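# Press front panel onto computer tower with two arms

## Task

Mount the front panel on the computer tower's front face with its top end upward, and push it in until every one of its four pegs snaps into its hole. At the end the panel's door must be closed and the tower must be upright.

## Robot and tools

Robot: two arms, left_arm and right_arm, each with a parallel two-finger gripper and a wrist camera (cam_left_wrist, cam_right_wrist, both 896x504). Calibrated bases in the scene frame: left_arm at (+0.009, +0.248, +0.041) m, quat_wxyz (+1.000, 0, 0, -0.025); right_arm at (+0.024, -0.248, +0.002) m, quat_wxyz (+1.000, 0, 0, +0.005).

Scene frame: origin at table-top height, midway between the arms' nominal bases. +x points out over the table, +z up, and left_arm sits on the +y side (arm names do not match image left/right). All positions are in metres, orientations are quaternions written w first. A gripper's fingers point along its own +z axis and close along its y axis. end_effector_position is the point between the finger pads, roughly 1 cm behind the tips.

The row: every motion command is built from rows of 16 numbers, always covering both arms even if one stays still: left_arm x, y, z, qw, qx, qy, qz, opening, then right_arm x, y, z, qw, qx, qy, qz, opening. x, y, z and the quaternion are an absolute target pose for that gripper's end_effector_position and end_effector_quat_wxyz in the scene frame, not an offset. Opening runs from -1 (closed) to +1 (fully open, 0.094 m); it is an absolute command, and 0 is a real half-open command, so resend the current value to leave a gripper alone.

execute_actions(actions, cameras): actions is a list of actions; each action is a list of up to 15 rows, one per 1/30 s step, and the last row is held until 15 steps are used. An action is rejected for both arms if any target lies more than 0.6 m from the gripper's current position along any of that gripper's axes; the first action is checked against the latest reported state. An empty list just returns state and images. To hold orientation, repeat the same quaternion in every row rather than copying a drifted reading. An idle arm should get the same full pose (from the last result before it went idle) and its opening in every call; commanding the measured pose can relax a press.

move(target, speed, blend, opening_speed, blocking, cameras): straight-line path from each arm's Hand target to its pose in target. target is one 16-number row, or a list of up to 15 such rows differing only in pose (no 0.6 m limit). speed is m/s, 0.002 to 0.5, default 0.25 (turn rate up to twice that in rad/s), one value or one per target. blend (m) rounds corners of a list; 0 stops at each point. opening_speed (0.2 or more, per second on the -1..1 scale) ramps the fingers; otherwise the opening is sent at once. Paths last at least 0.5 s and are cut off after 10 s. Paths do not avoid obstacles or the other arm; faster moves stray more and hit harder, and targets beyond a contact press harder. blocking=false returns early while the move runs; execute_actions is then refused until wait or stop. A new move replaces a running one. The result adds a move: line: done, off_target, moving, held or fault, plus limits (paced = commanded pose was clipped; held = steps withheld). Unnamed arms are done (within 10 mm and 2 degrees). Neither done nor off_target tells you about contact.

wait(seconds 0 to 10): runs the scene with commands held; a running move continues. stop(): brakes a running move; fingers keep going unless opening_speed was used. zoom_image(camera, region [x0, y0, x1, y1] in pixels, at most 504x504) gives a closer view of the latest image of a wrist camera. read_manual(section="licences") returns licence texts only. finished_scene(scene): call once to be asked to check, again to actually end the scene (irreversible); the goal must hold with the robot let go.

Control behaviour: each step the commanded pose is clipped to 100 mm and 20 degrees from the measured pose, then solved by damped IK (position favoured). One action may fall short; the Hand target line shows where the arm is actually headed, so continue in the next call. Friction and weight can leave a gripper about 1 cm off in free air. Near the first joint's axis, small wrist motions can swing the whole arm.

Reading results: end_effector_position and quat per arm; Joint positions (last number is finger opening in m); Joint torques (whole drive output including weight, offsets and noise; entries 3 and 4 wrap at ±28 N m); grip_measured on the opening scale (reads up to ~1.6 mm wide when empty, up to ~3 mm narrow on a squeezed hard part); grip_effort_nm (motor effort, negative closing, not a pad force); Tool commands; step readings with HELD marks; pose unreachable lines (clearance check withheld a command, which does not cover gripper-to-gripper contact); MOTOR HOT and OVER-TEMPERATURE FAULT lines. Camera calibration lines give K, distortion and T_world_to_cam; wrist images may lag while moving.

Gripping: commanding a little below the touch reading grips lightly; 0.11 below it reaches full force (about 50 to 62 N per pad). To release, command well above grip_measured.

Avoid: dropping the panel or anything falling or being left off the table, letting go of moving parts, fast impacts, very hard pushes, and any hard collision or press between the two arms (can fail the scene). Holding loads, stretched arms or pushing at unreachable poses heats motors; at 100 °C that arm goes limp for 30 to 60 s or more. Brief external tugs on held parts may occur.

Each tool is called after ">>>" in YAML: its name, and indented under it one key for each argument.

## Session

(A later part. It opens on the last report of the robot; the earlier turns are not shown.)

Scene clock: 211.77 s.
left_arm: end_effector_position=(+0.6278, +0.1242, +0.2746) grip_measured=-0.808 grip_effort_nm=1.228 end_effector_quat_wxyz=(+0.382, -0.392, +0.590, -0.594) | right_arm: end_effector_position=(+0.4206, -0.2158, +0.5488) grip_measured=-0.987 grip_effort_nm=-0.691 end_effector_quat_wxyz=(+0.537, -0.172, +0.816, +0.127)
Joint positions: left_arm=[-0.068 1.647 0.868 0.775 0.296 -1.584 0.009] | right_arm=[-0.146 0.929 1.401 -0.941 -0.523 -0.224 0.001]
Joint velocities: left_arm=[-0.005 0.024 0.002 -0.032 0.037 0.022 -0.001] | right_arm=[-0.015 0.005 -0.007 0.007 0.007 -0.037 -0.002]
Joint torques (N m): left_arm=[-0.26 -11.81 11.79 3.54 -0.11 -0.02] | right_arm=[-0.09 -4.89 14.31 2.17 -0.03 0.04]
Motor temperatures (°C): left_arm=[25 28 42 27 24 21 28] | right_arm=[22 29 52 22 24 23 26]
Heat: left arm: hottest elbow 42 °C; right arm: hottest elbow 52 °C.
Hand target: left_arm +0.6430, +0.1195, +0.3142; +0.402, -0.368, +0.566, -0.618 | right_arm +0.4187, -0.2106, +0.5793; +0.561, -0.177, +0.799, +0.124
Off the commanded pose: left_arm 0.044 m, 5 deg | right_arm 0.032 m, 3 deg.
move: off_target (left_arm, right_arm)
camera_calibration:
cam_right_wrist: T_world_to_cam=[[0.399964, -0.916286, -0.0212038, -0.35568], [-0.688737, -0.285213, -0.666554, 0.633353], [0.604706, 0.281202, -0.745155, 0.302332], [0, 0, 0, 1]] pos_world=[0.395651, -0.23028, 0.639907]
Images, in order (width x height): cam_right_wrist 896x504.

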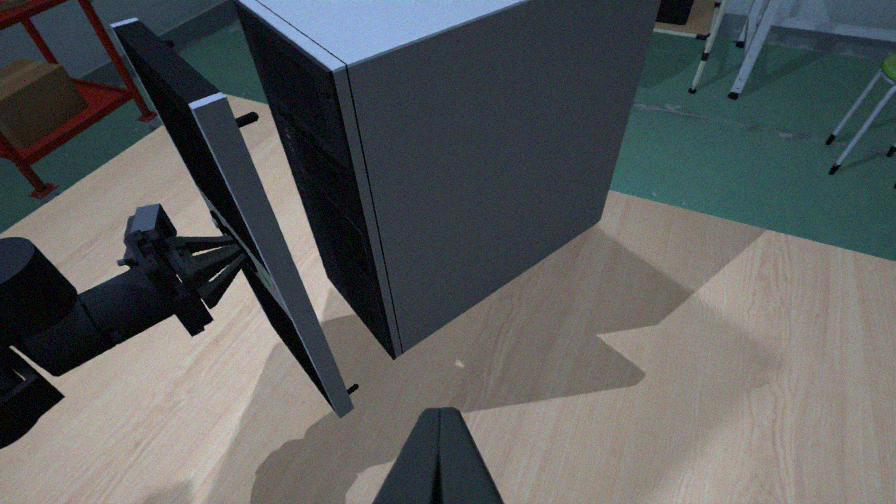

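>>> move:
  target: [0.671,0.145,0.305,0.402,-0.368,0.567,-0.619,-0.4, 0.45,-0.13,0.58,0.56,-0.177,0.799,0.124,-1]
  speed: 0.1
  cameras: ["cam_right_wrist"]

>>> zoom_image:
  camera: "cam_right_wrist"
  region: [100, 0, 440, 190]

Scene clock: 257.37 s.
left_arm: end_effector_position=(+0.6517, +0.1435, +0.2659) grip_measured=-0.808 grip_effort_nm=1.228 end_effector_quat_wxyz=(+0.379, -0.391, +0.590, -0.597) | right_arm: end_effector_position=(+0.4488, -0.1360, +0.5453) grip_measured=-0.987 grip_effort_nm=-0.686 end_effector_quat_wxyz=(+0.534, -0.179, +0.818, +0.118)
Joint positions: left_arm=[-0.021 1.713 0.927 0.785 0.35 -1.59 0.009] | right_arm=[0.152 0.991 1.42 -0.856 -0.247 -0.108 0.001]
Joint velocities: left_arm=[-0.005 -0.015 -0.017 0.012 -0.022 -0.007 -0.001] | right_arm=[0.005 -0.005 0.017 -0.012 0.022 0.022 0]
Joint torques (N m): left_arm=[0.56 -12.69 11.66 3.47 0.08 -0.03] | right_arm=[-0.73 -5.01 15.17 2.07 0.07 0.05]
Motor temperatures (°C): left_arm=[25 29 41 27 24 21 28] | right_arm=[22 29 56 22 24 23 26]
Heat: left arm: hottest elbow 41 °C; right arm: hottest elbow 56 °C.
Hand target: left_arm +0.6678, +0.1456, +0.3048; +0.402, -0.368, +0.566, -0.619 | right_arm +0.4481, -0.1316, +0.5794; +0.561, -0.178, +0.799, +0.123
Off the commanded pose: left_arm 0.044 m, 5 deg | right_arm 0.035 m, 4 deg.
move: off_target (left_arm, right_arm)
camera_calibration:
cam_right_wrist: T_world_to_cam=[[0.40292, -0.915235, -0.000732213, -0.30632], [-0.688481, -0.302568, -0.659125, 0.666681], [0.603033, 0.266079, -0.752033, 0.262676], [0, 0, 0, 1]] pos_world=[0.424017, -0.148532, 0.636743]
Images, in order (width x height): cam_right_wrist 896x504.

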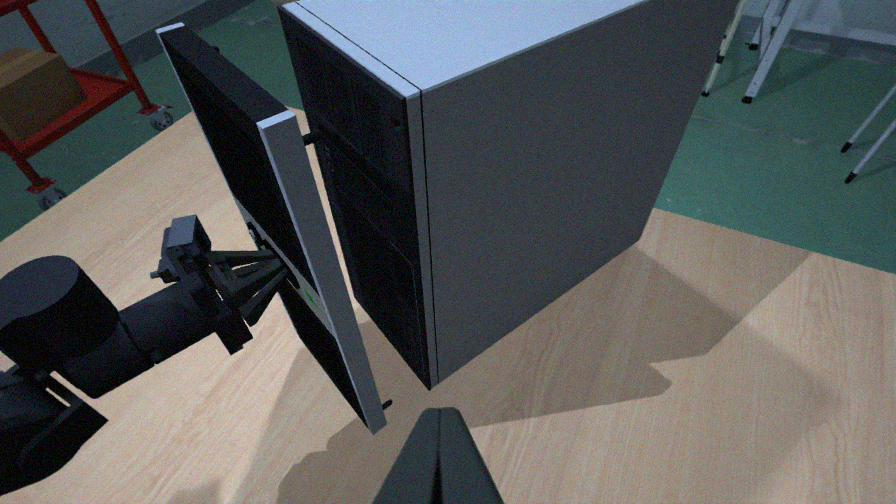

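Scaled by 1.482 from the camera's 896x504 image, which has a finer 1280x720 frame.

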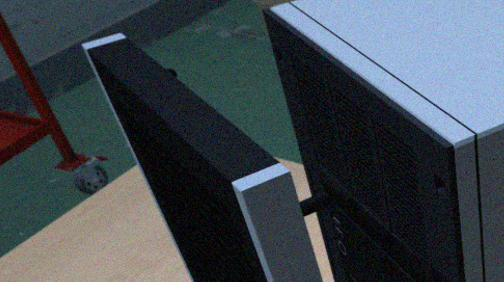

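>>> move:
  target: [0.702,0.139,0.288,0.409,-0.344,0.581,-0.616,-0.4, 0.45,-0.13,0.58,0.56,-0.177,0.799,0.124,-1]
  speed: 0.08
  cameras: ["cam_right_wrist"]

>>> zoom_image:
  camera: "cam_right_wrist"
  region: [200, 0, 440, 134]

>>> zoom_image:
  camera: "cam_right_wrist"
  region: [360, 330, 480, 450]

Scene clock: 286.87 s.
left_arm: end_effector_position=(+0.6831, +0.1362, +0.2483) grip_measured=-0.808 grip_effort_nm=1.223 end_effector_quat_wxyz=(+0.377, -0.374, +0.600, -0.599) | right_arm: end_effector_position=(+0.4486, -0.1354, +0.5453) grip_measured=-0.987 grip_effort_nm=-0.686 end_effector_quat_wxyz=(+0.534, -0.177, +0.818, +0.120)
Joint positions: left_arm=[-0.021 1.818 1.017 0.802 0.382 -1.568 0.009] | right_arm=[0.154 0.991 1.42 -0.856 -0.247 -0.103 0.001]
Joint velocities: left_arm=[-0.005 -0.005 -0.007 -0.012 -0.007 -0.081 0] | right_arm=[-0.024 -0.015 -0.002 0.012 -0.022 -0.022 0]
Joint torques (N m): left_arm=[0.79 -14.15 11.54 3.37 0.1 0.21] | right_arm=[-0.62 -4.95 15.23 2.18 0.08 0.06]
Motor temperatures (°C): left_arm=[25 28 42 27 24 21 28] | right_arm=[22 29 53 22 24 23 26]
Heat: left arm: hottest elbow 42 °C; right arm: hottest elbow 53 °C.
Hand target: left_arm +0.6990, +0.1399, +0.2874; +0.409, -0.344, +0.580, -0.615 | right_arm +0.4484, -0.1305, +0.5790; +0.560, -0.177, +0.799, +0.125
Off the commanded pose: left_arm 0.044 m, 6 deg | right_arm 0.035 m, 4 deg.
move: off_target (left_arm, right_arm)
camera_calibration:
cam_right_wrist: T_world_to_cam=[[0.402029, -0.91561, -0.00546902, -0.302791], [-0.690111, -0.29908, -0.659013, 0.667895], [0.601764, 0.268717, -0.752112, 0.263573], [0, 0, 0, 1]] pos_world=[0.424044, -0.148311, 0.636732]
Images, in order (width x height): cam_right_wrist 896x504.

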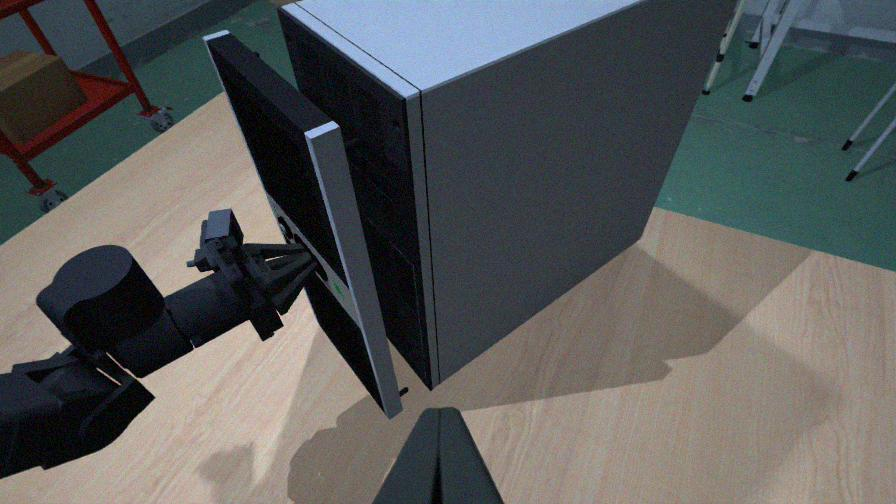

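Scaled by 2.100 from the camera's 896x504 image, which has a finer 1280x720 frame.

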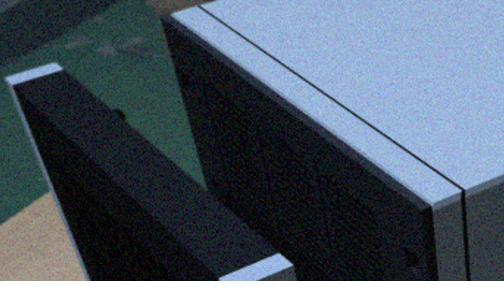

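Scaled by 4.200 from the camera's 896x504 image, which has a finer 1280x720 frame.

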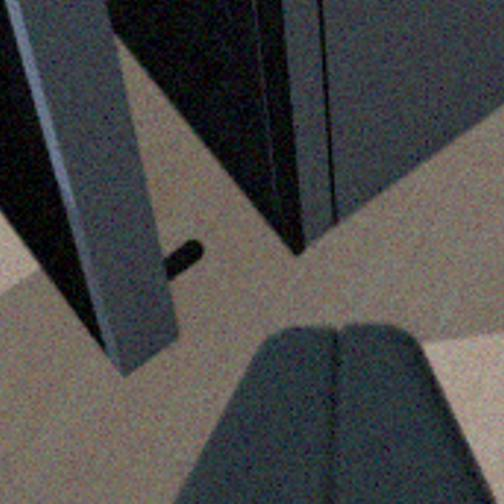

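>>> move:
  target: [0.725,0.128,0.293,0.416,-0.336,0.585,-0.612,-0.4, 0.45,-0.13,0.58,0.56,-0.177,0.799,0.124,-1]
  speed: 0.06
  cameras: ["cam_right_wrist"]

>>> zoom_image:
  camera: "cam_right_wrist"
  region: [200, 0, 440, 134]

>>> zoom_image:
  camera: "cam_right_wrist"
  region: [360, 330, 480, 450]

Scene clock: 307.03 s.
left_arm: end_effector_position=(+0.7075, +0.1354, +0.2571) grip_measured=-0.808 grip_effort_nm=1.233 end_effector_quat_wxyz=(+0.393, -0.362, +0.597, -0.598) | right_arm: end_effector_position=(+0.4486, -0.1354, +0.5453) grip_measured=-0.987 grip_effort_nm=-0.691 end_effector_quat_wxyz=(+0.534, -0.177, +0.818, +0.120)
Joint positions: left_arm=[-0.021 1.858 1.095 0.788 0.373 -1.544 0.009] | right_arm=[0.154 0.991 1.42 -0.856 -0.247 -0.103 0.001]
Joint velocities: left_arm=[-0.005 -0.015 -0.002 -0.007 -0.022 -0.022 0] | right_arm=[-0.024 -0.005 0.007 -0.007 -0.022 -0.022 0]
Joint torques (N m): left_arm=[-0.44 -14.97 11.97 2.55 -0.16 0.14] | right_arm=[-0.85 -5.54 15.3 2.28 0.09 0.09]
Motor temperatures (°C): left_arm=[25 29 43 27 24 21 29] | right_arm=[22 29 53 22 24 23 26]
Heat: left arm: hottest elbow 43 °C; right arm: hottest elbow 53 °C.
Hand target: left_arm +0.7226, +0.1291, +0.2925; +0.416, -0.336, +0.584, -0.611 | right_arm +0.4484, -0.1306, +0.5791; +0.561, -0.177, +0.799, +0.125
Off the commanded pose: left_arm 0.041 m, 5 deg | right_arm 0.035 m, 4 deg.
move: off_target (left_arm, right_arm)
camera_calibration:
cam_right_wrist: T_world_to_cam=[[0.402029, -0.91561, -0.00546902, -0.302791], [-0.690111, -0.29908, -0.659013, 0.667895], [0.601764, 0.268717, -0.752112, 0.263573], [0, 0, 0, 1]] pos_world=[0.424044, -0.148311, 0.636732]
Images, in order (width x height): cam_right_wrist 896x504.

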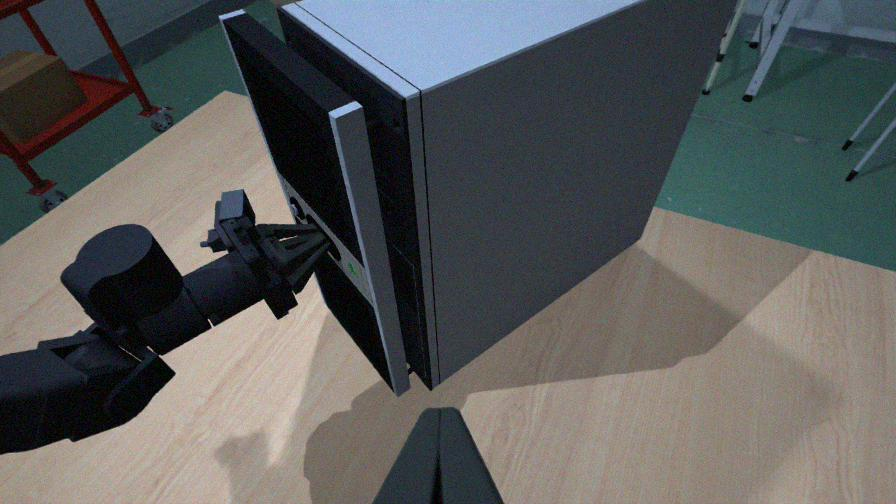

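Scaled by 2.100 from the camera's 896x504 image, which has a finer 1280x720 frame.

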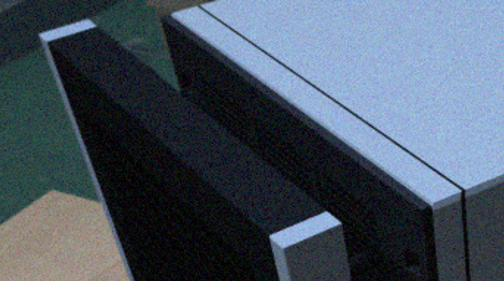

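Scaled by 4.200 from the camera's 896x504 image, which has a finer 1280x720 frame.

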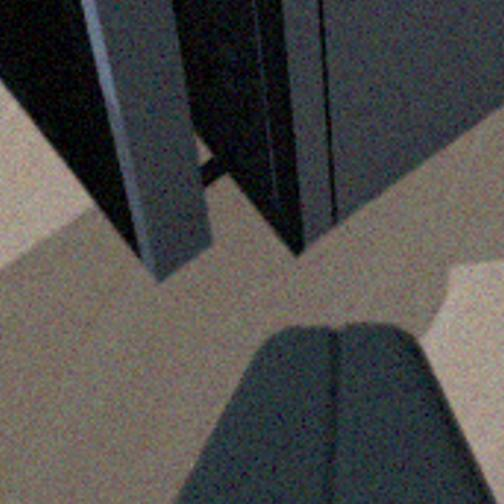

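>>> move:
  target: [0.731,0.112,0.287,0.412,-0.341,0.587,-0.611,-0.4, 0.45,-0.13,0.58,0.56,-0.177,0.799,0.124,-1]
  speed: 0.06
  cameras: ["cam_right_wrist"]

>>> zoom_image:
  camera: "cam_right_wrist"
  region: [200, 0, 440, 134]

>>> zoom_image:
  camera: "cam_right_wrist"
  region: [360, 330, 480, 450]

Scene clock: 325.63 s.
left_arm: end_effector_position=(+0.7090, +0.1284, +0.2536) grip_measured=-0.805 grip_effort_nm=1.223 end_effector_quat_wxyz=(+0.393, -0.366, +0.598, -0.595) | right_arm: end_effector_position=(+0.4486, -0.1354, +0.5453) grip_measured=-0.987 grip_effort_nm=-0.681 end_effector_quat_wxyz=(+0.534, -0.177, +0.818, +0.120)
Joint positions: left_arm=[-0.036 1.864 1.099 0.782 0.352 -1.542 0.009] | right_arm=[0.154 0.991 1.42 -0.856 -0.247 -0.103 0.001]
Joint velocities: left_arm=[-0.005 -0.015 -0.017 -0.002 -0.037 -0.037 -0.002] | right_arm=[0.005 -0.015 -0.012 -0.012 -0.037 0.022 0.001]
Joint torques (N m): left_arm=[-1.67 -13.98 12.94 2.33 -0.41 0.18] | right_arm=[-0.21 -5.36 15.31 2.09 0.07 0.08]
Motor temperatures (°C): left_arm=[25 28 42 27 24 21 29] | right_arm=[22 29 53 22 24 23 26]
Heat: left arm: hottest elbow 42 °C; right arm: hottest elbow 53 °C.
Hand target: left_arm +0.7273, +0.1128, +0.2867; +0.411, -0.341, +0.585, -0.610 | right_arm +0.4484, -0.1306, +0.5791; +0.561, -0.177, +0.799, +0.125
Off the commanded pose: left_arm 0.043 m, 4 deg | right_arm 0.035 m, 4 deg.
move: off_target (left_arm, right_arm)
camera_calibration:
cam_right_wrist: T_world_to_cam=[[0.402029, -0.91561, -0.00546902, -0.302791], [-0.690111, -0.29908, -0.659013, 0.667895], [0.601764, 0.268717, -0.752112, 0.263573], [0, 0, 0, 1]] pos_world=[0.424044, -0.148311, 0.636732]
Images, in order (width x height): cam_right_wrist 896x504.

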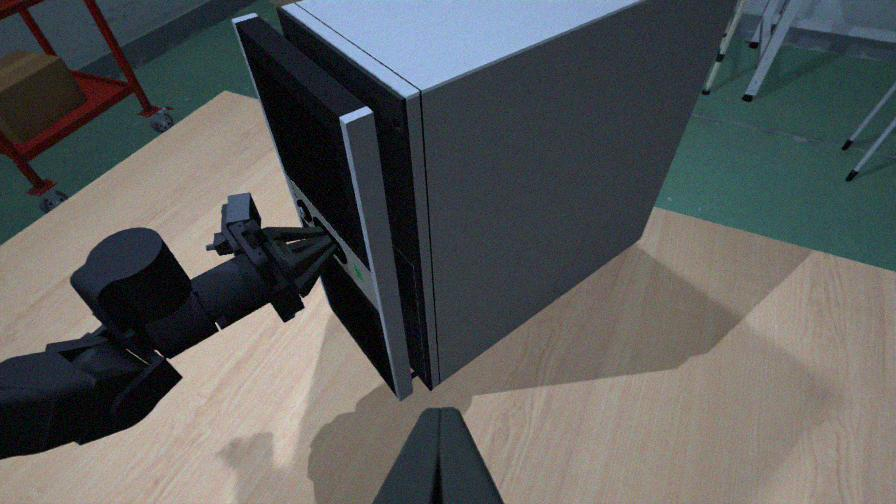

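Scaled by 2.100 from the camera's 896x504 image, which has a finer 1280x720 frame.

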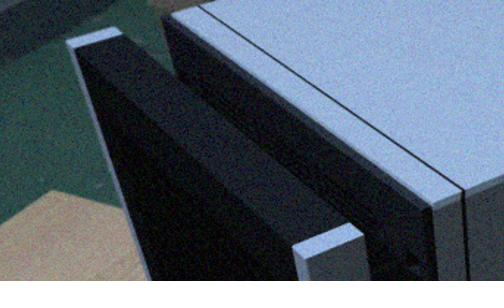

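Scaled by 4.200 from the camera's 896x504 image, which has a finer 1280x720 frame.

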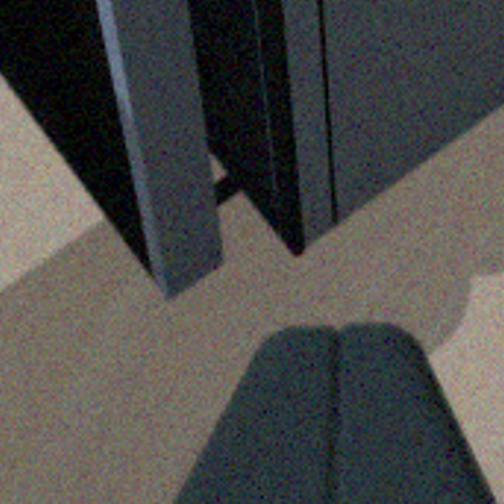

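>>> move:
  target: [0.745,0.102,0.284,0.416,-0.344,0.585,-0.609,-0.4, 0.45,-0.13,0.58,0.56,-0.177,0.799,0.124,-1]
  speed: 0.05
  cameras: ["cam_right_wrist"]

>>> zoom_image:
  camera: "cam_right_wrist"
  region: [200, 0, 440, 134]

>>> zoom_image:
  camera: "cam_right_wrist"
  region: [360, 330, 480, 450]

Scene clock: 338.13 s.
left_arm: end_effector_position=(+0.7099, +0.1281, +0.2536) grip_measured=-0.803 grip_effort_nm=1.228 end_effector_quat_wxyz=(+0.397, -0.371, +0.595, -0.592) | right_arm: end_effector_position=(+0.4486, -0.1354, +0.5453) grip_measured=-0.987 grip_effort_nm=-0.681 end_effector_quat_wxyz=(+0.534, -0.177, +0.818, +0.120)
Joint positions: left_arm=[-0.041 1.864 1.099 0.782 0.332 -1.542 0.009] | right_arm=[0.154 0.991 1.42 -0.856 -0.247 -0.103 0.001]
Joint velocities: left_arm=[-0.005 0.015 -0.007 -0.007 -0.081 0.051 0] | right_arm=[-0.005 -0.005 0.017 0.002 0.022 -0.066 -0.001]
Joint torques (N m): left_arm=[-2.73 -12.22 15.47 2.22 -0.83 0.19] | right_arm=[-0.5 -5.36 15.2 2.18 0.1 0.08]
Motor temperatures (°C): left_arm=[25 28 44 26 24 21 29] | right_arm=[22 29 54 22 24 23 26]
Heat: left arm: hottest elbow 44 °C; right arm: hottest elbow 54 °C.
Hand target: left_arm +0.7377, +0.1032, +0.2839; +0.415, -0.344, +0.583, -0.608 | right_arm +0.4484, -0.1306, +0.5791; +0.561, -0.177, +0.799, +0.125
Off the commanded pose: left_arm 0.053 m, 4 deg | right_arm 0.035 m, 4 deg.
move: off_target (left_arm, right_arm)
camera_calibration:
cam_right_wrist: T_world_to_cam=[[0.401888, -0.91567, -0.00581828, -0.302545], [-0.690254, -0.298765, -0.659006, 0.667998], [0.601694, 0.268863, -0.752115, 0.263626], [0, 0, 0, 1]] pos_world=[0.424055, -0.148336, 0.636732]
Images, in order (width x height): cam_right_wrist 896x504.

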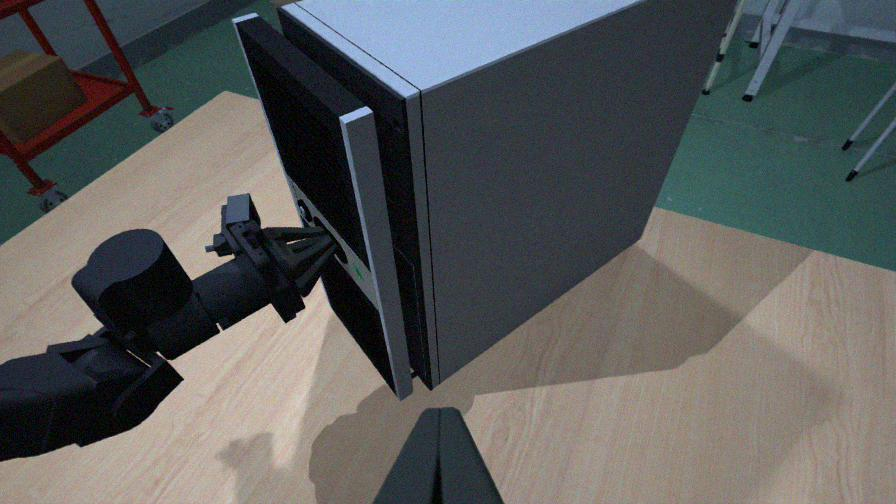

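Scaled by 2.100 from the camera's 896x504 image, which has a finer 1280x720 frame.

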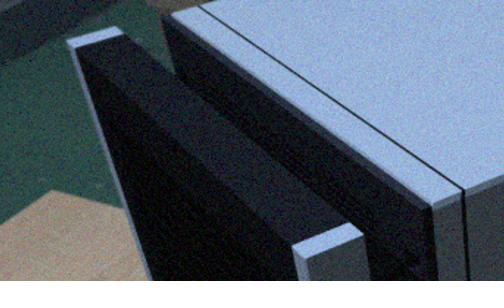

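Scaled by 4.200 from the camera's 896x504 image, which has a finer 1280x720 frame.

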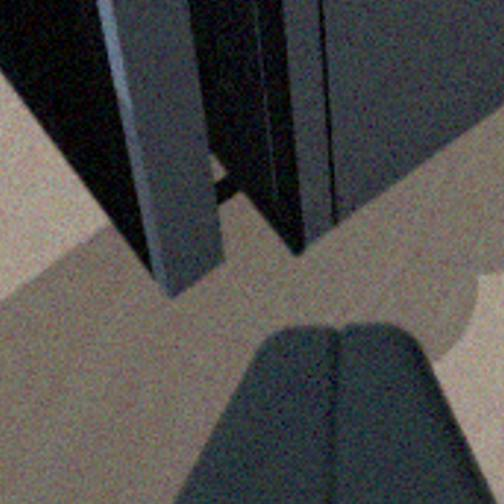

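>>> move:
  target: [0.722,0.106,0.280,0.416,-0.344,0.585,-0.609,-0.4, 0.45,-0.13,0.58,0.56,-0.177,0.799,0.124,-1]
  speed: 0.05
  cameras: ["cam_right_wrist"]

>>> zoom_image:
  camera: "cam_right_wrist"
  region: [200, 0, 440, 134]

>>> zoom_image:
  camera: "cam_right_wrist"
  region: [360, 330, 480, 450]

Scene clock: 356.43 s.
left_arm: end_effector_position=(+0.7097, +0.1283, +0.2541) grip_measured=-0.803 grip_effort_nm=1.228 end_effector_quat_wxyz=(+0.399, -0.371, +0.594, -0.592) | right_arm: end_effector_position=(+0.4486, -0.1354, +0.5453) grip_measured=-0.987 grip_effort_nm=-0.681 end_effector_quat_wxyz=(+0.534, -0.177, +0.818, +0.120)
Joint positions: left_arm=[-0.041 1.864 1.098 0.786 0.33 -1.542 0.009] | right_arm=[0.154 0.991 1.42 -0.856 -0.247 -0.103 0.001]
Joint velocities: left_arm=[-0.005 -0.005 -0.007 0.012 -0.154 0.007 0] | right_arm=[-0.005 0.005 -0.002 -0.012 0.051 -0.007 0.001]
Joint torques (N m): left_arm=[-2.55 -14.56 11.04 3.17 -0.73 0.18] | right_arm=[-0.44 -5.07 15.24 2.17 0.1 0.07]
Motor temperatures (°C): left_arm=[25 28 48 26 25 22 29] | right_arm=[22 29 54 22 24 23 26]
Heat: left arm: hottest elbow 48 °C; right arm: hottest elbow 54 °C.
Hand target: left_arm +0.7199, +0.1067, +0.2799; +0.415, -0.344, +0.583, -0.608 | right_arm +0.4484, -0.1306, +0.5791; +0.561, -0.177, +0.799, +0.125
Off the commanded pose: left_arm 0.036 m, 4 deg | right_arm 0.035 m, 4 deg.
move: off_target (left_arm, right_arm)
camera_calibration:
cam_right_wrist: T_world_to_cam=[[0.401888, -0.91567, -0.00581828, -0.302545], [-0.690254, -0.298765, -0.659006, 0.667998], [0.601694, 0.268863, -0.752115, 0.263626], [0, 0, 0, 1]] pos_world=[0.424055, -0.148336, 0.636732]
Images, in order (width x height): cam_right_wrist 896x504.

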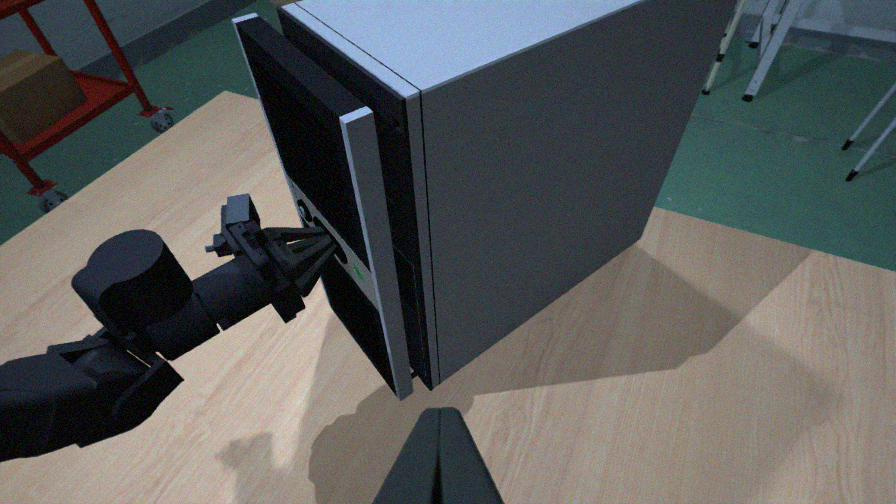

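Scaled by 2.100 from the camera's 896x504 image, which has a finer 1280x720 frame.

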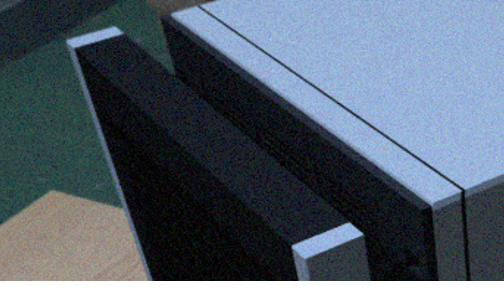

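Scaled by 4.200 from the camera's 896x504 image, which has a finer 1280x720 frame.

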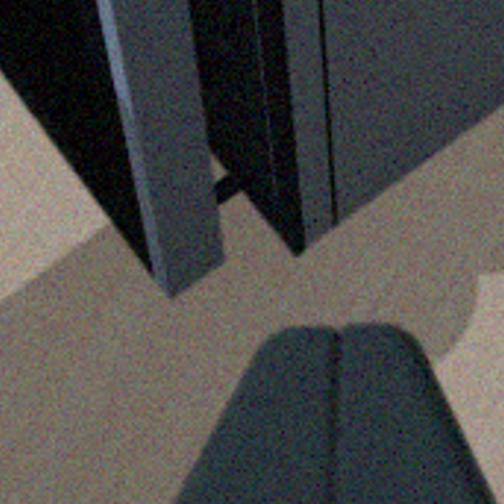

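>>> move:
  target: [0.702,0.108,0.278,0.416,-0.344,0.585,-0.609,-0.4, 0.45,-0.13,0.58,0.56,-0.177,0.799,0.124,-1]
  speed: 0.05
  cameras: ["cam_right_wrist"]

>>> zoom_image:
  camera: "cam_right_wrist"
  region: [200, 0, 440, 134]

>>> zoom_image:
  camera: "cam_right_wrist"
  region: [360, 330, 480, 450]

Scene clock: 362.83 s.
left_arm: end_effector_position=(+0.7015, +0.1156, +0.2465) grip_measured=-0.802 grip_effort_nm=1.238 end_effector_quat_wxyz=(+0.396, -0.370, +0.596, -0.592) | right_arm: end_effector_position=(+0.4486, -0.1354, +0.5453) grip_measured=-0.987 grip_effort_nm=-0.686 end_effector_quat_wxyz=(+0.534, -0.177, +0.818, +0.120)
Joint positions: left_arm=[-0.064 1.864 1.074 0.807 0.312 -1.542 0.009] | right_arm=[0.154 0.991 1.42 -0.856 -0.247 -0.103 0.001]
Joint velocities: left_arm=[-0.005 -0.015 -0.002 -0.007 -0.007 0.007 0.001] | right_arm=[-0.015 -0.005 0.007 -0.007 -0.007 0.007 0.001]
Joint torques (N m): left_arm=[-0.85 -16.38 8.34 3.41 0.06 0.19] | right_arm=[-0.15 -5.48 15.35 2.15 0.08 0.09]
Motor temperatures (°C): left_arm=[25 28 47 26 25 22 29] | right_arm=[22 29 54 22 24 23 26]
Heat: left arm: hottest elbow 47 °C; right arm: hottest elbow 54 °C.
Hand target: left_arm +0.7018, +0.1081, +0.2778; +0.415, -0.344, +0.583, -0.608 | right_arm +0.4484, -0.1306, +0.5791; +0.561, -0.177, +0.799, +0.125
Off the commanded pose: left_arm 0.032 m, 4 deg | right_arm 0.035 m, 4 deg.
move: off_target (left_arm, right_arm)
camera_calibration:
cam_right_wrist: T_world_to_cam=[[0.401888, -0.91567, -0.00581828, -0.302545], [-0.690254, -0.298765, -0.659006, 0.667998], [0.601694, 0.268863, -0.752115, 0.263626], [0, 0, 0, 1]] pos_world=[0.424055, -0.148336, 0.636732]
Images, in order (width x height): cam_right_wrist 896x504.

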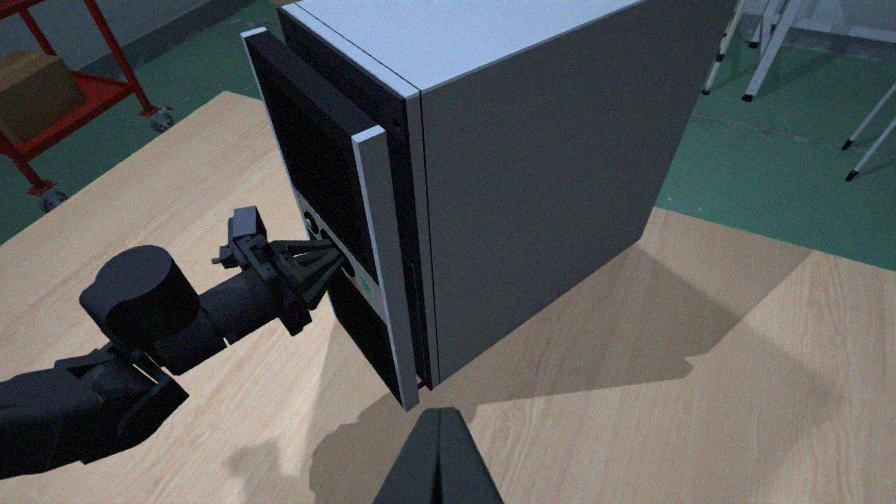

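Scaled by 2.100 from the camera's 896x504 image, which has a finer 1280x720 frame.

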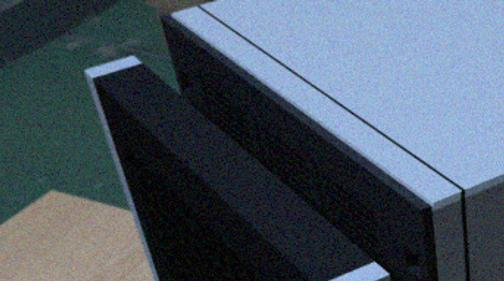

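Scaled by 4.200 from the camera's 896x504 image, which has a finer 1280x720 frame.

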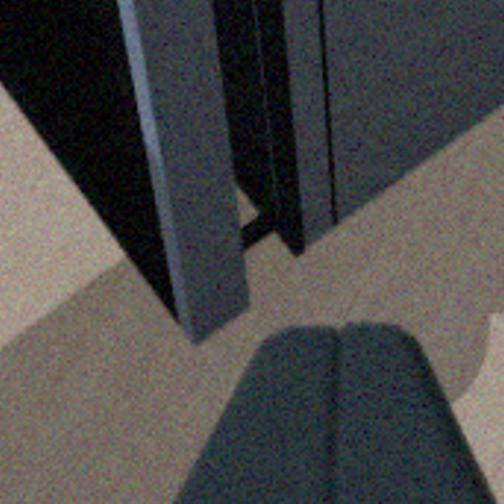

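>>> move:
  target: [0.700,0.130,0.290,0.416,-0.344,0.585,-0.609,-0.4, 0.45,-0.13,0.58,0.56,-0.177,0.799,0.124,-1]
  speed: 0.05
  cameras: []

Scene clock: 377.30 s.
left_arm: end_effector_position=(+0.6996, +0.1261, +0.2535) grip_measured=-0.802 grip_effort_nm=1.233 end_effector_quat_wxyz=(+0.394, -0.363, +0.597, -0.597) | right_arm: end_effector_position=(+0.4486, -0.1354, +0.5453) grip_measured=-0.987 grip_effort_nm=-0.691 end_effector_quat_wxyz=(+0.534, -0.177, +0.818, +0.120)
Joint positions: left_arm=[-0.04 1.851 1.07 0.807 0.351 -1.541 0.009] | right_arm=[0.154 0.991 1.42 -0.856 -0.247 -0.103 0.001]
Joint velocities: left_arm=[0.005 -0.015 -0.012 -0.017 0.007 0.037 0] | right_arm=[-0.015 0.005 -0.007 -0.017 -0.051 -0.022 -0.001]
Joint torques (N m): left_arm=[0.85 -17.73 8.25 2.56 0.06 0.15] | right_arm=[-0.56 -5.13 15.31 2.15 0.11 0.11]
Motor temperatures (°C): left_arm=[25 29 45 27 24 22 29] | right_arm=[22 29 54 22 24 23 26]
Heat: left arm: hottest elbow 45 °C; right arm: hottest elbow 54 °C.
Hand target: left_arm +0.6999, +0.1297, +0.2896; +0.415, -0.344, +0.583, -0.608 | right_arm +0.4484, -0.1306, +0.5791; +0.561, -0.177, +0.799, +0.125
Off the commanded pose: left_arm 0.037 m, 4 deg | right_arm 0.035 m, 4 deg.
move: off_target (left_arm, right_arm)
No camera images: "cameras" was empty.

>>> zoom_image:
  camera: "cam_right_wrist"
  region: [200, 0, 440, 134]

>>> execute_actions:
  actions: []
  cameras: ["cam_right_wrist"]

>>> zoom_image:
  camera: "cam_right_wrist"
  region: [200, 0, 440, 134]

>>> zoom_image:
  camera: "cam_right_wrist"
  region: [360, 330, 480, 450]

Scaled by 2.100 from the camera's 896x504 image, which has a finer 1280x720 frame.

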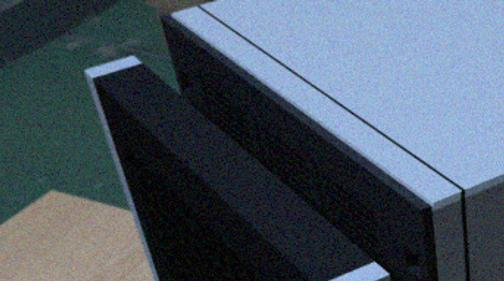

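Scene clock: 388.37 s.
left_arm: end_effector_position=(+0.6996, +0.1261, +0.2535) grip_measured=-0.802 grip_effort_nm=1.228 end_effector_quat_wxyz=(+0.394, -0.363, +0.597, -0.597) | right_arm: end_effector_position=(+0.4487, -0.1355, +0.5453) grip_measured=-0.987 grip_effort_nm=-0.686 end_effector_quat_wxyz=(+0.534, -0.177, +0.818, +0.120)
Joint positions: left_arm=[-0.04 1.851 1.07 0.807 0.351 -1.541 0.009] | right_arm=[0.154 0.991 1.42 -0.856 -0.246 -0.103 0.001]
Joint velocities: left_arm=[-0.005 0.005 0.002 0.002 -0.037 -0.007 0] | right_arm=[-0.005 0.015 0.007 -0.012 -0.037 -0.022 -0.001]
Joint torques (N m): left_arm=[0.5 -17.79 8.24 2.61 0.08 0.15] | right_arm=[-0.5 -5.19 15.13 2.21 0.11 0.07]
Motor temperatures (°C): left_arm=[25 30 44 27 24 22 29] | right_arm=[22 29 54 22 24 23 26]
Heat: left arm: hottest elbow 44 °C; right arm: hottest elbow 54 °C.
Hand target: left_arm +0.6999, +0.1297, +0.2896; +0.415, -0.344, +0.583, -0.608 | right_arm +0.4484, -0.1307, +0.5790; +0.561, -0.177, +0.799, +0.124
Tool commands: left_gripper/opening=-0.4 right_gripper/opening=-1.0
Off the commanded pose: left_arm 0.037 m, 4 deg | right_arm 0.035 m, 4 deg.
camera_calibration:
cam_right_wrist: T_world_to_cam=[[0.40157, -0.915811, -0.00566513, -0.302571], [-0.69034, -0.298628, -0.658978, 0.668035], [0.601807, 0.268537, -0.752141, 0.263542], [0, 0, 0, 1]] pos_world=[0.424073, -0.148374, 0.636726]
Images, in order (width x height): cam_right_wrist 896x504.

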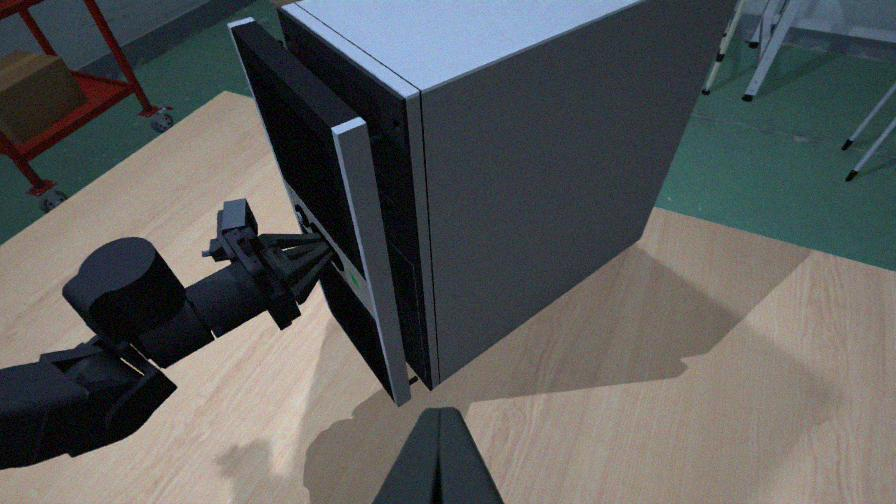

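Scaled by 2.100 from the camera's 896x504 image, which has a finer 1280x720 frame.

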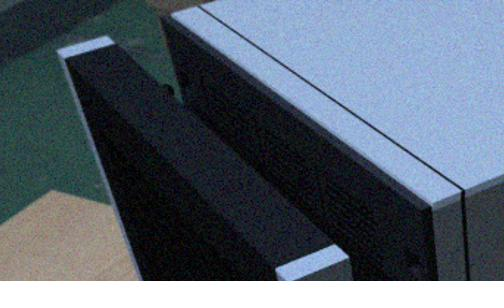

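Scaled by 4.200 from the camera's 896x504 image, which has a finer 1280x720 frame.

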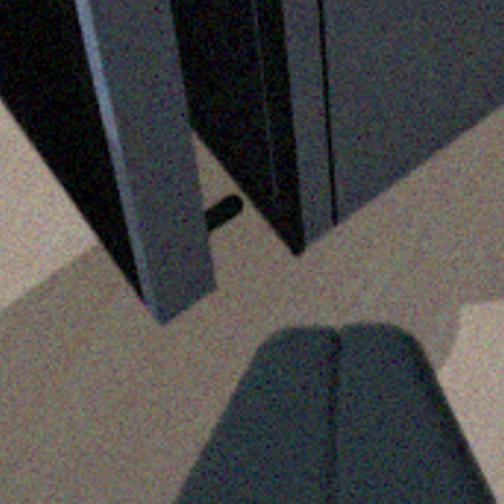

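>>> move:
  target: [0.700,0.130,0.290,0.420,-0.350,0.583,-0.605,-0.4, 0.55,-0.02,0.60,0.26,0,0.966,0,-1]
  speed: 0.15
  cameras: ["cam_right_wrist"]

Scene clock: 410.20 s.
left_arm: end_effector_position=(+0.7007, +0.1287, +0.2533) grip_measured=-0.802 grip_effort_nm=1.228 end_effector_quat_wxyz=(+0.398, -0.368, +0.595, -0.593) | right_arm: end_effector_position=(+0.5531, -0.0263, +0.5894) grip_measured=-0.987 grip_effort_nm=-0.686 end_effector_quat_wxyz=(+0.360, -0.020, +0.933, +0.026)
Joint positions: left_arm=[-0.04 1.85 1.07 0.802 0.335 -1.541 0.009] | right_arm=[0.461 1.758 2.587 -1.698 0.251 0.337 0.001]
Joint velocities: left_arm=[-0.015 0.005 0.007 0.002 0.037 0.051 0] | right_arm=[-0.015 0.005 -0.012 0.007 -0.007 0.022 0.001]
Joint torques (N m): left_arm=[0.03 -17.96 8.05 2.5 -0.13 0.19] | right_arm=[-0.62 -13.57 11.51 0.77 0.3 0.11]
Motor temperatures (°C): left_arm=[25 31 43 26 24 22 29] | right_arm=[22 29 55 22 24 23 26]
Heat: left arm: hottest elbow 43 °C; right arm: hottest elbow 55 °C.
Hand target: left_arm +0.7000, +0.1299, +0.2894; +0.419, -0.350, +0.581, -0.603 | right_arm +0.5486, -0.0218, +0.6030; +0.373, -0.016, +0.927, +0.036
Off the commanded pose: left_arm 0.037 m, 4 deg | right_arm 0.013 m, 13 deg.
joint sent to its limit (right arm) — joint 4 (wrist pitch), lower limit. The joint targets are off in position and orientation.
move: off_target (left_arm, right_arm)
camera_calibration:
cam_right_wrist: T_world_to_cam=[[0.0402741, -0.998861, -0.0256062, -0.0348518], [-0.955273, -0.0309773, -0.294099, 0.740331], [0.292971, 0.0363055, -0.955432, 0.489068], [0, 0, 0, 1]] pos_world=[0.565339, -0.0296346, 0.68411]
Images, in order (width x height): cam_right_wrist 896x504.

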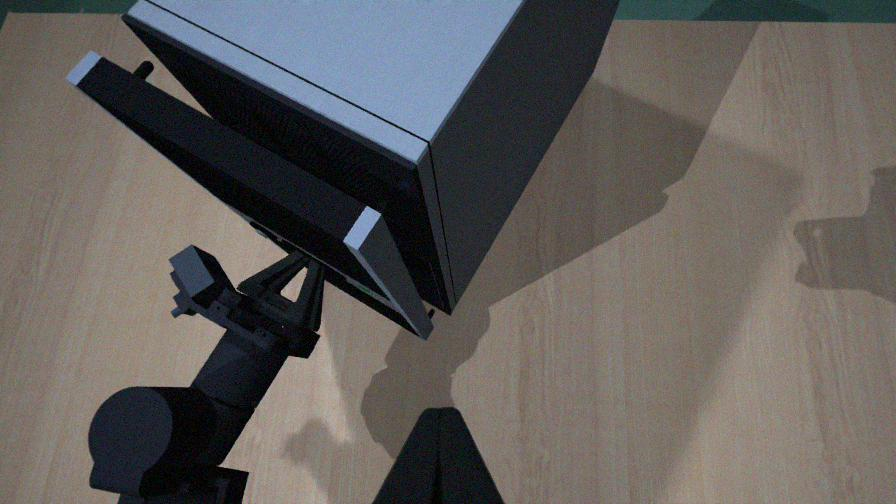

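Excellent top view. Zooming for detail.

>>> zoom_image:
  camera: "cam_right_wrist"
  region: [50, 0, 450, 250]

>>> zoom_image:
  camera: "cam_right_wrist"
  region: [340, 240, 480, 350]

Scaled by 1.260 from the camera's 896x504 image, which has a finer 1280x720 frame.

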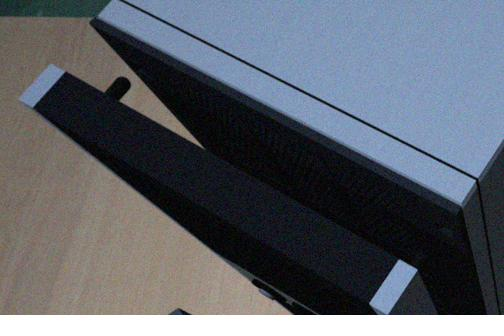

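Scaled by 3.600 from the camera's 896x504 image, which has a finer 1280x720 frame.

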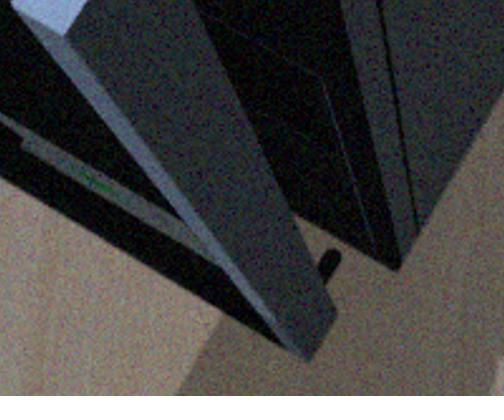

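>>> move:
  target: [0.706,0.1255,0.284,0.422,-0.366,0.578,-0.599,-0.4, 0.55,-0.02,0.60,0.36,0,0.933,0,-1]
  speed: 0.05
  cameras: ["cam_right_wrist"]

>>> zoom_image:
  camera: "cam_right_wrist"
  region: [50, 0, 450, 250]

>>> zoom_image:
  camera: "cam_right_wrist"
  region: [340, 240, 480, 350]

Scene clock: 442.13 s.
left_arm: end_effector_position=(+0.7030, +0.1308, +0.2508) grip_measured=-0.802 grip_effort_nm=1.223 end_effector_quat_wxyz=(+0.407, -0.383, +0.590, -0.583) | right_arm: end_effector_position=(+0.5526, -0.0264, +0.5914) grip_measured=-0.987 grip_effort_nm=-0.691 end_effector_quat_wxyz=(+0.372, -0.006, +0.928, -0.001)
Joint positions: left_arm=[-0.048 1.85 1.07 0.792 0.29 -1.541 0.009] | right_arm=[0.484 1.76 2.587 -1.698 0.331 0.36 0.001]
Joint velocities: left_arm=[0.005 0.005 -0.017 -0.007 0.066 0.037 0.001] | right_arm=[0.005 -0.015 0.002 -0.007 -0.051 -0.007 0]
Joint torques (N m): left_arm=[-0.85 -16.73 8.94 2.5 -0.12 0.1] | right_arm=[-0.79 -13.63 10.52 0.76 0.34 0.08]
Motor temperatures (°C): left_arm=[25 30 41 26 24 22 30] | right_arm=[22 31 53 22 24 23 26]
Heat: left arm: hottest elbow 41 °C; right arm: hottest elbow 53 °C.
Hand target: left_arm +0.7055, +0.1257, +0.2836; +0.421, -0.365, +0.577, -0.598 | right_arm +0.5496, -0.0202, +0.5994; +0.380, -0.003, +0.925, +0.007
Off the commanded pose: left_arm 0.034 m, 3 deg | right_arm 0.011 m, 2 deg.
joint sent to its limit (right arm) — joint 4 (wrist pitch), lower limit. The joint targets are off in orientation, not in position.
move: off_target (left_arm, right_arm)
camera_calibration:
cam_right_wrist: T_world_to_cam=[[-0.00472111, -0.999893, 0.0138723, -0.0333692], [-0.948043, 0.0000624635, -0.318142, 0.751445], [0.318107, -0.0146535, -0.947941, 0.471431], [0, 0, 0, 1]] pos_world=[0.562279, -0.0265045, 0.686418]
Images, in order (width x height): cam_right_wrist 896x504.

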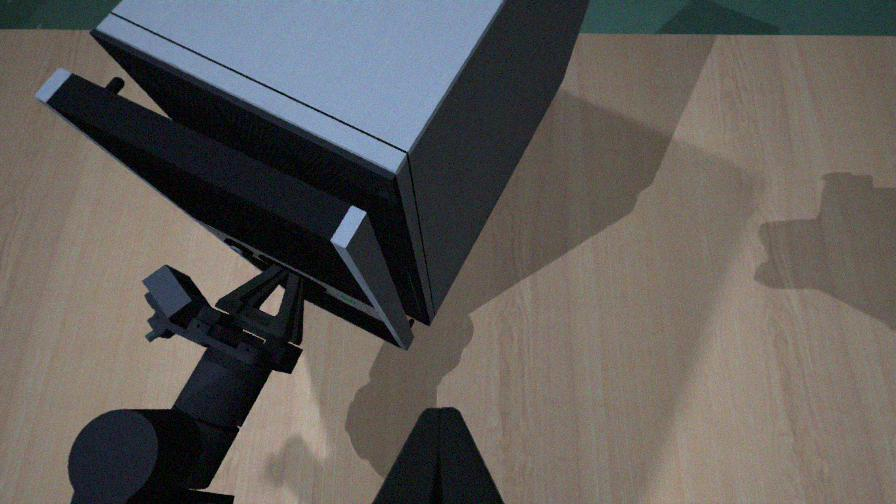

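Scaled by 1.260 from the camera's 896x504 image, which has a finer 1280x720 frame.

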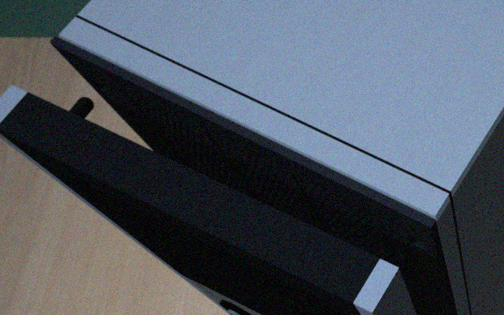

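Scaled by 3.600 from the camera's 896x504 image, which has a finer 1280x720 frame.

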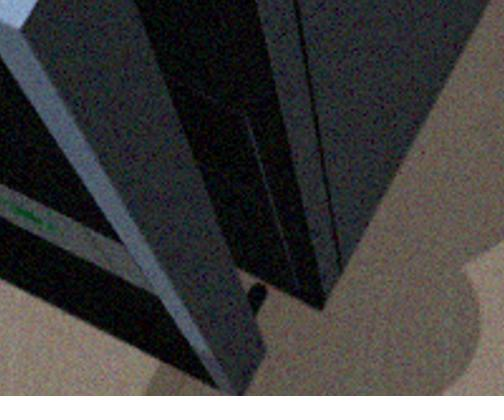

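>>> move:
  target: [0.716,0.118,0.281,0.412,-0.377,0.572,-0.605,-0.4, 0.55,-0.02,0.60,0.36,0,0.933,0,-1]
  speed: 0.05
  cameras: ["cam_right_wrist"]

>>> zoom_image:
  camera: "cam_right_wrist"
  region: [50, 0, 450, 250]

>>> zoom_image:
  camera: "cam_right_wrist"
  region: [340, 240, 480, 350]

Scene clock: 462.53 s.
left_arm: end_effector_position=(+0.7025, +0.1252, +0.2493) grip_measured=-0.802 grip_effort_nm=1.233 end_effector_quat_wxyz=(+0.400, -0.391, +0.587, -0.586) | right_arm: end_effector_position=(+0.5526, -0.0264, +0.5914) grip_measured=-0.987 grip_effort_nm=-0.686 end_effector_quat_wxyz=(+0.372, -0.006, +0.928, +0.000)
Joint positions: left_arm=[-0.059 1.85 1.07 0.785 0.277 -1.561 0.009] | right_arm=[0.484 1.76 2.587 -1.698 0.331 0.361 0.001]
Joint velocities: left_arm=[-0.015 -0.024 0.002 0.022 0.022 0.022 -0.001] | right_arm=[-0.005 -0.005 0.012 0.012 0.037 0.022 0.001]
Joint torques (N m): left_arm=[-0.67 -15.09 10.92 2.45 -0.18 -0.03] | right_arm=[-0.5 -14.45 10.45 0.85 0.34 0.1]
Motor temperatures (°C): left_arm=[24 30 41 26 24 21 30] | right_arm=[22 31 52 22 24 23 26]
Heat: left arm: hottest elbow 41 °C; right arm: hottest elbow 52 °C.
Hand target: left_arm +0.7144, +0.1185, +0.2809; +0.411, -0.376, +0.570, -0.604 | right_arm +0.5496, -0.0204, +0.5993; +0.380, -0.003, +0.925, +0.007
Off the commanded pose: left_arm 0.035 m, 4 deg | right_arm 0.011 m, 2 deg.
joint sent to its limit (right arm) — joint 4 (wrist pitch), lower limit. The joint targets are off in orientation, not in position.
move: off_target (left_arm, right_arm)
camera_calibration:
cam_right_wrist: T_world_to_cam=[[-0.00579668, -0.999894, 0.0133388, -0.0325206], [-0.947999, 0.00125005, -0.31827, 0.751549], [0.318219, -0.0144901, -0.947906, 0.471361], [0, 0, 0, 1]] pos_world=[0.562283, -0.0266266, 0.686435]
Images, in order (width x height): cam_right_wrist 896x504.

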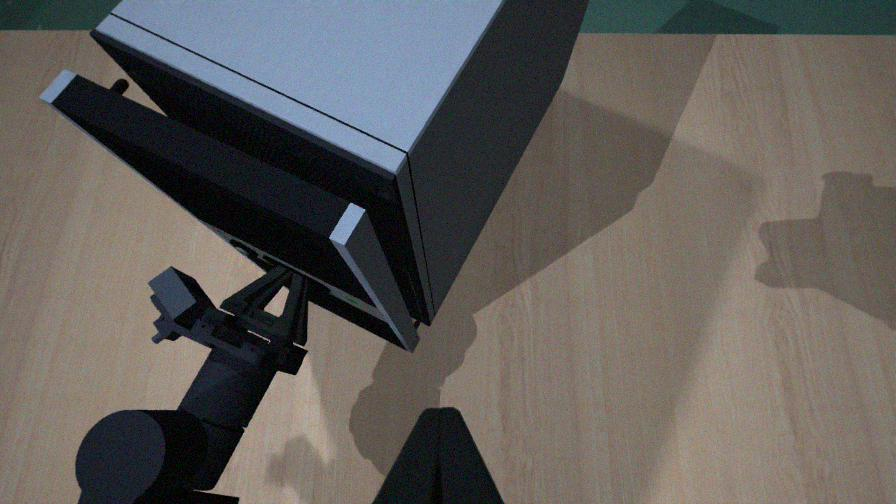

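Scaled by 1.260 from the camera's 896x504 image, which has a finer 1280x720 frame.

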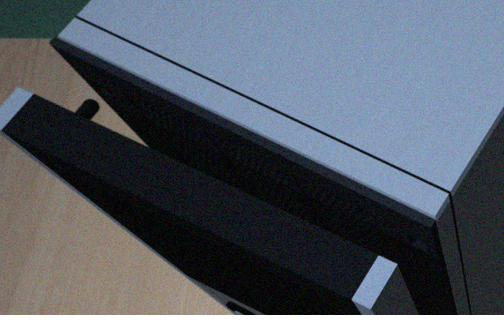

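Scaled by 3.600 from the camera's 896x504 image, which has a finer 1280x720 frame.

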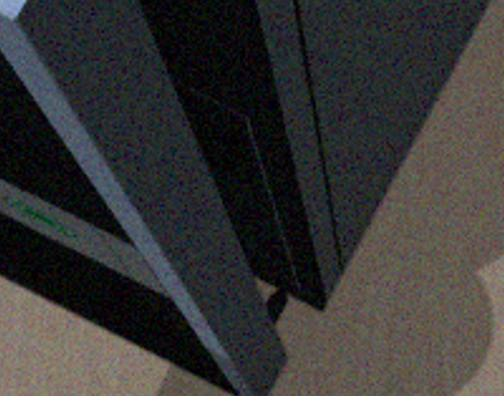

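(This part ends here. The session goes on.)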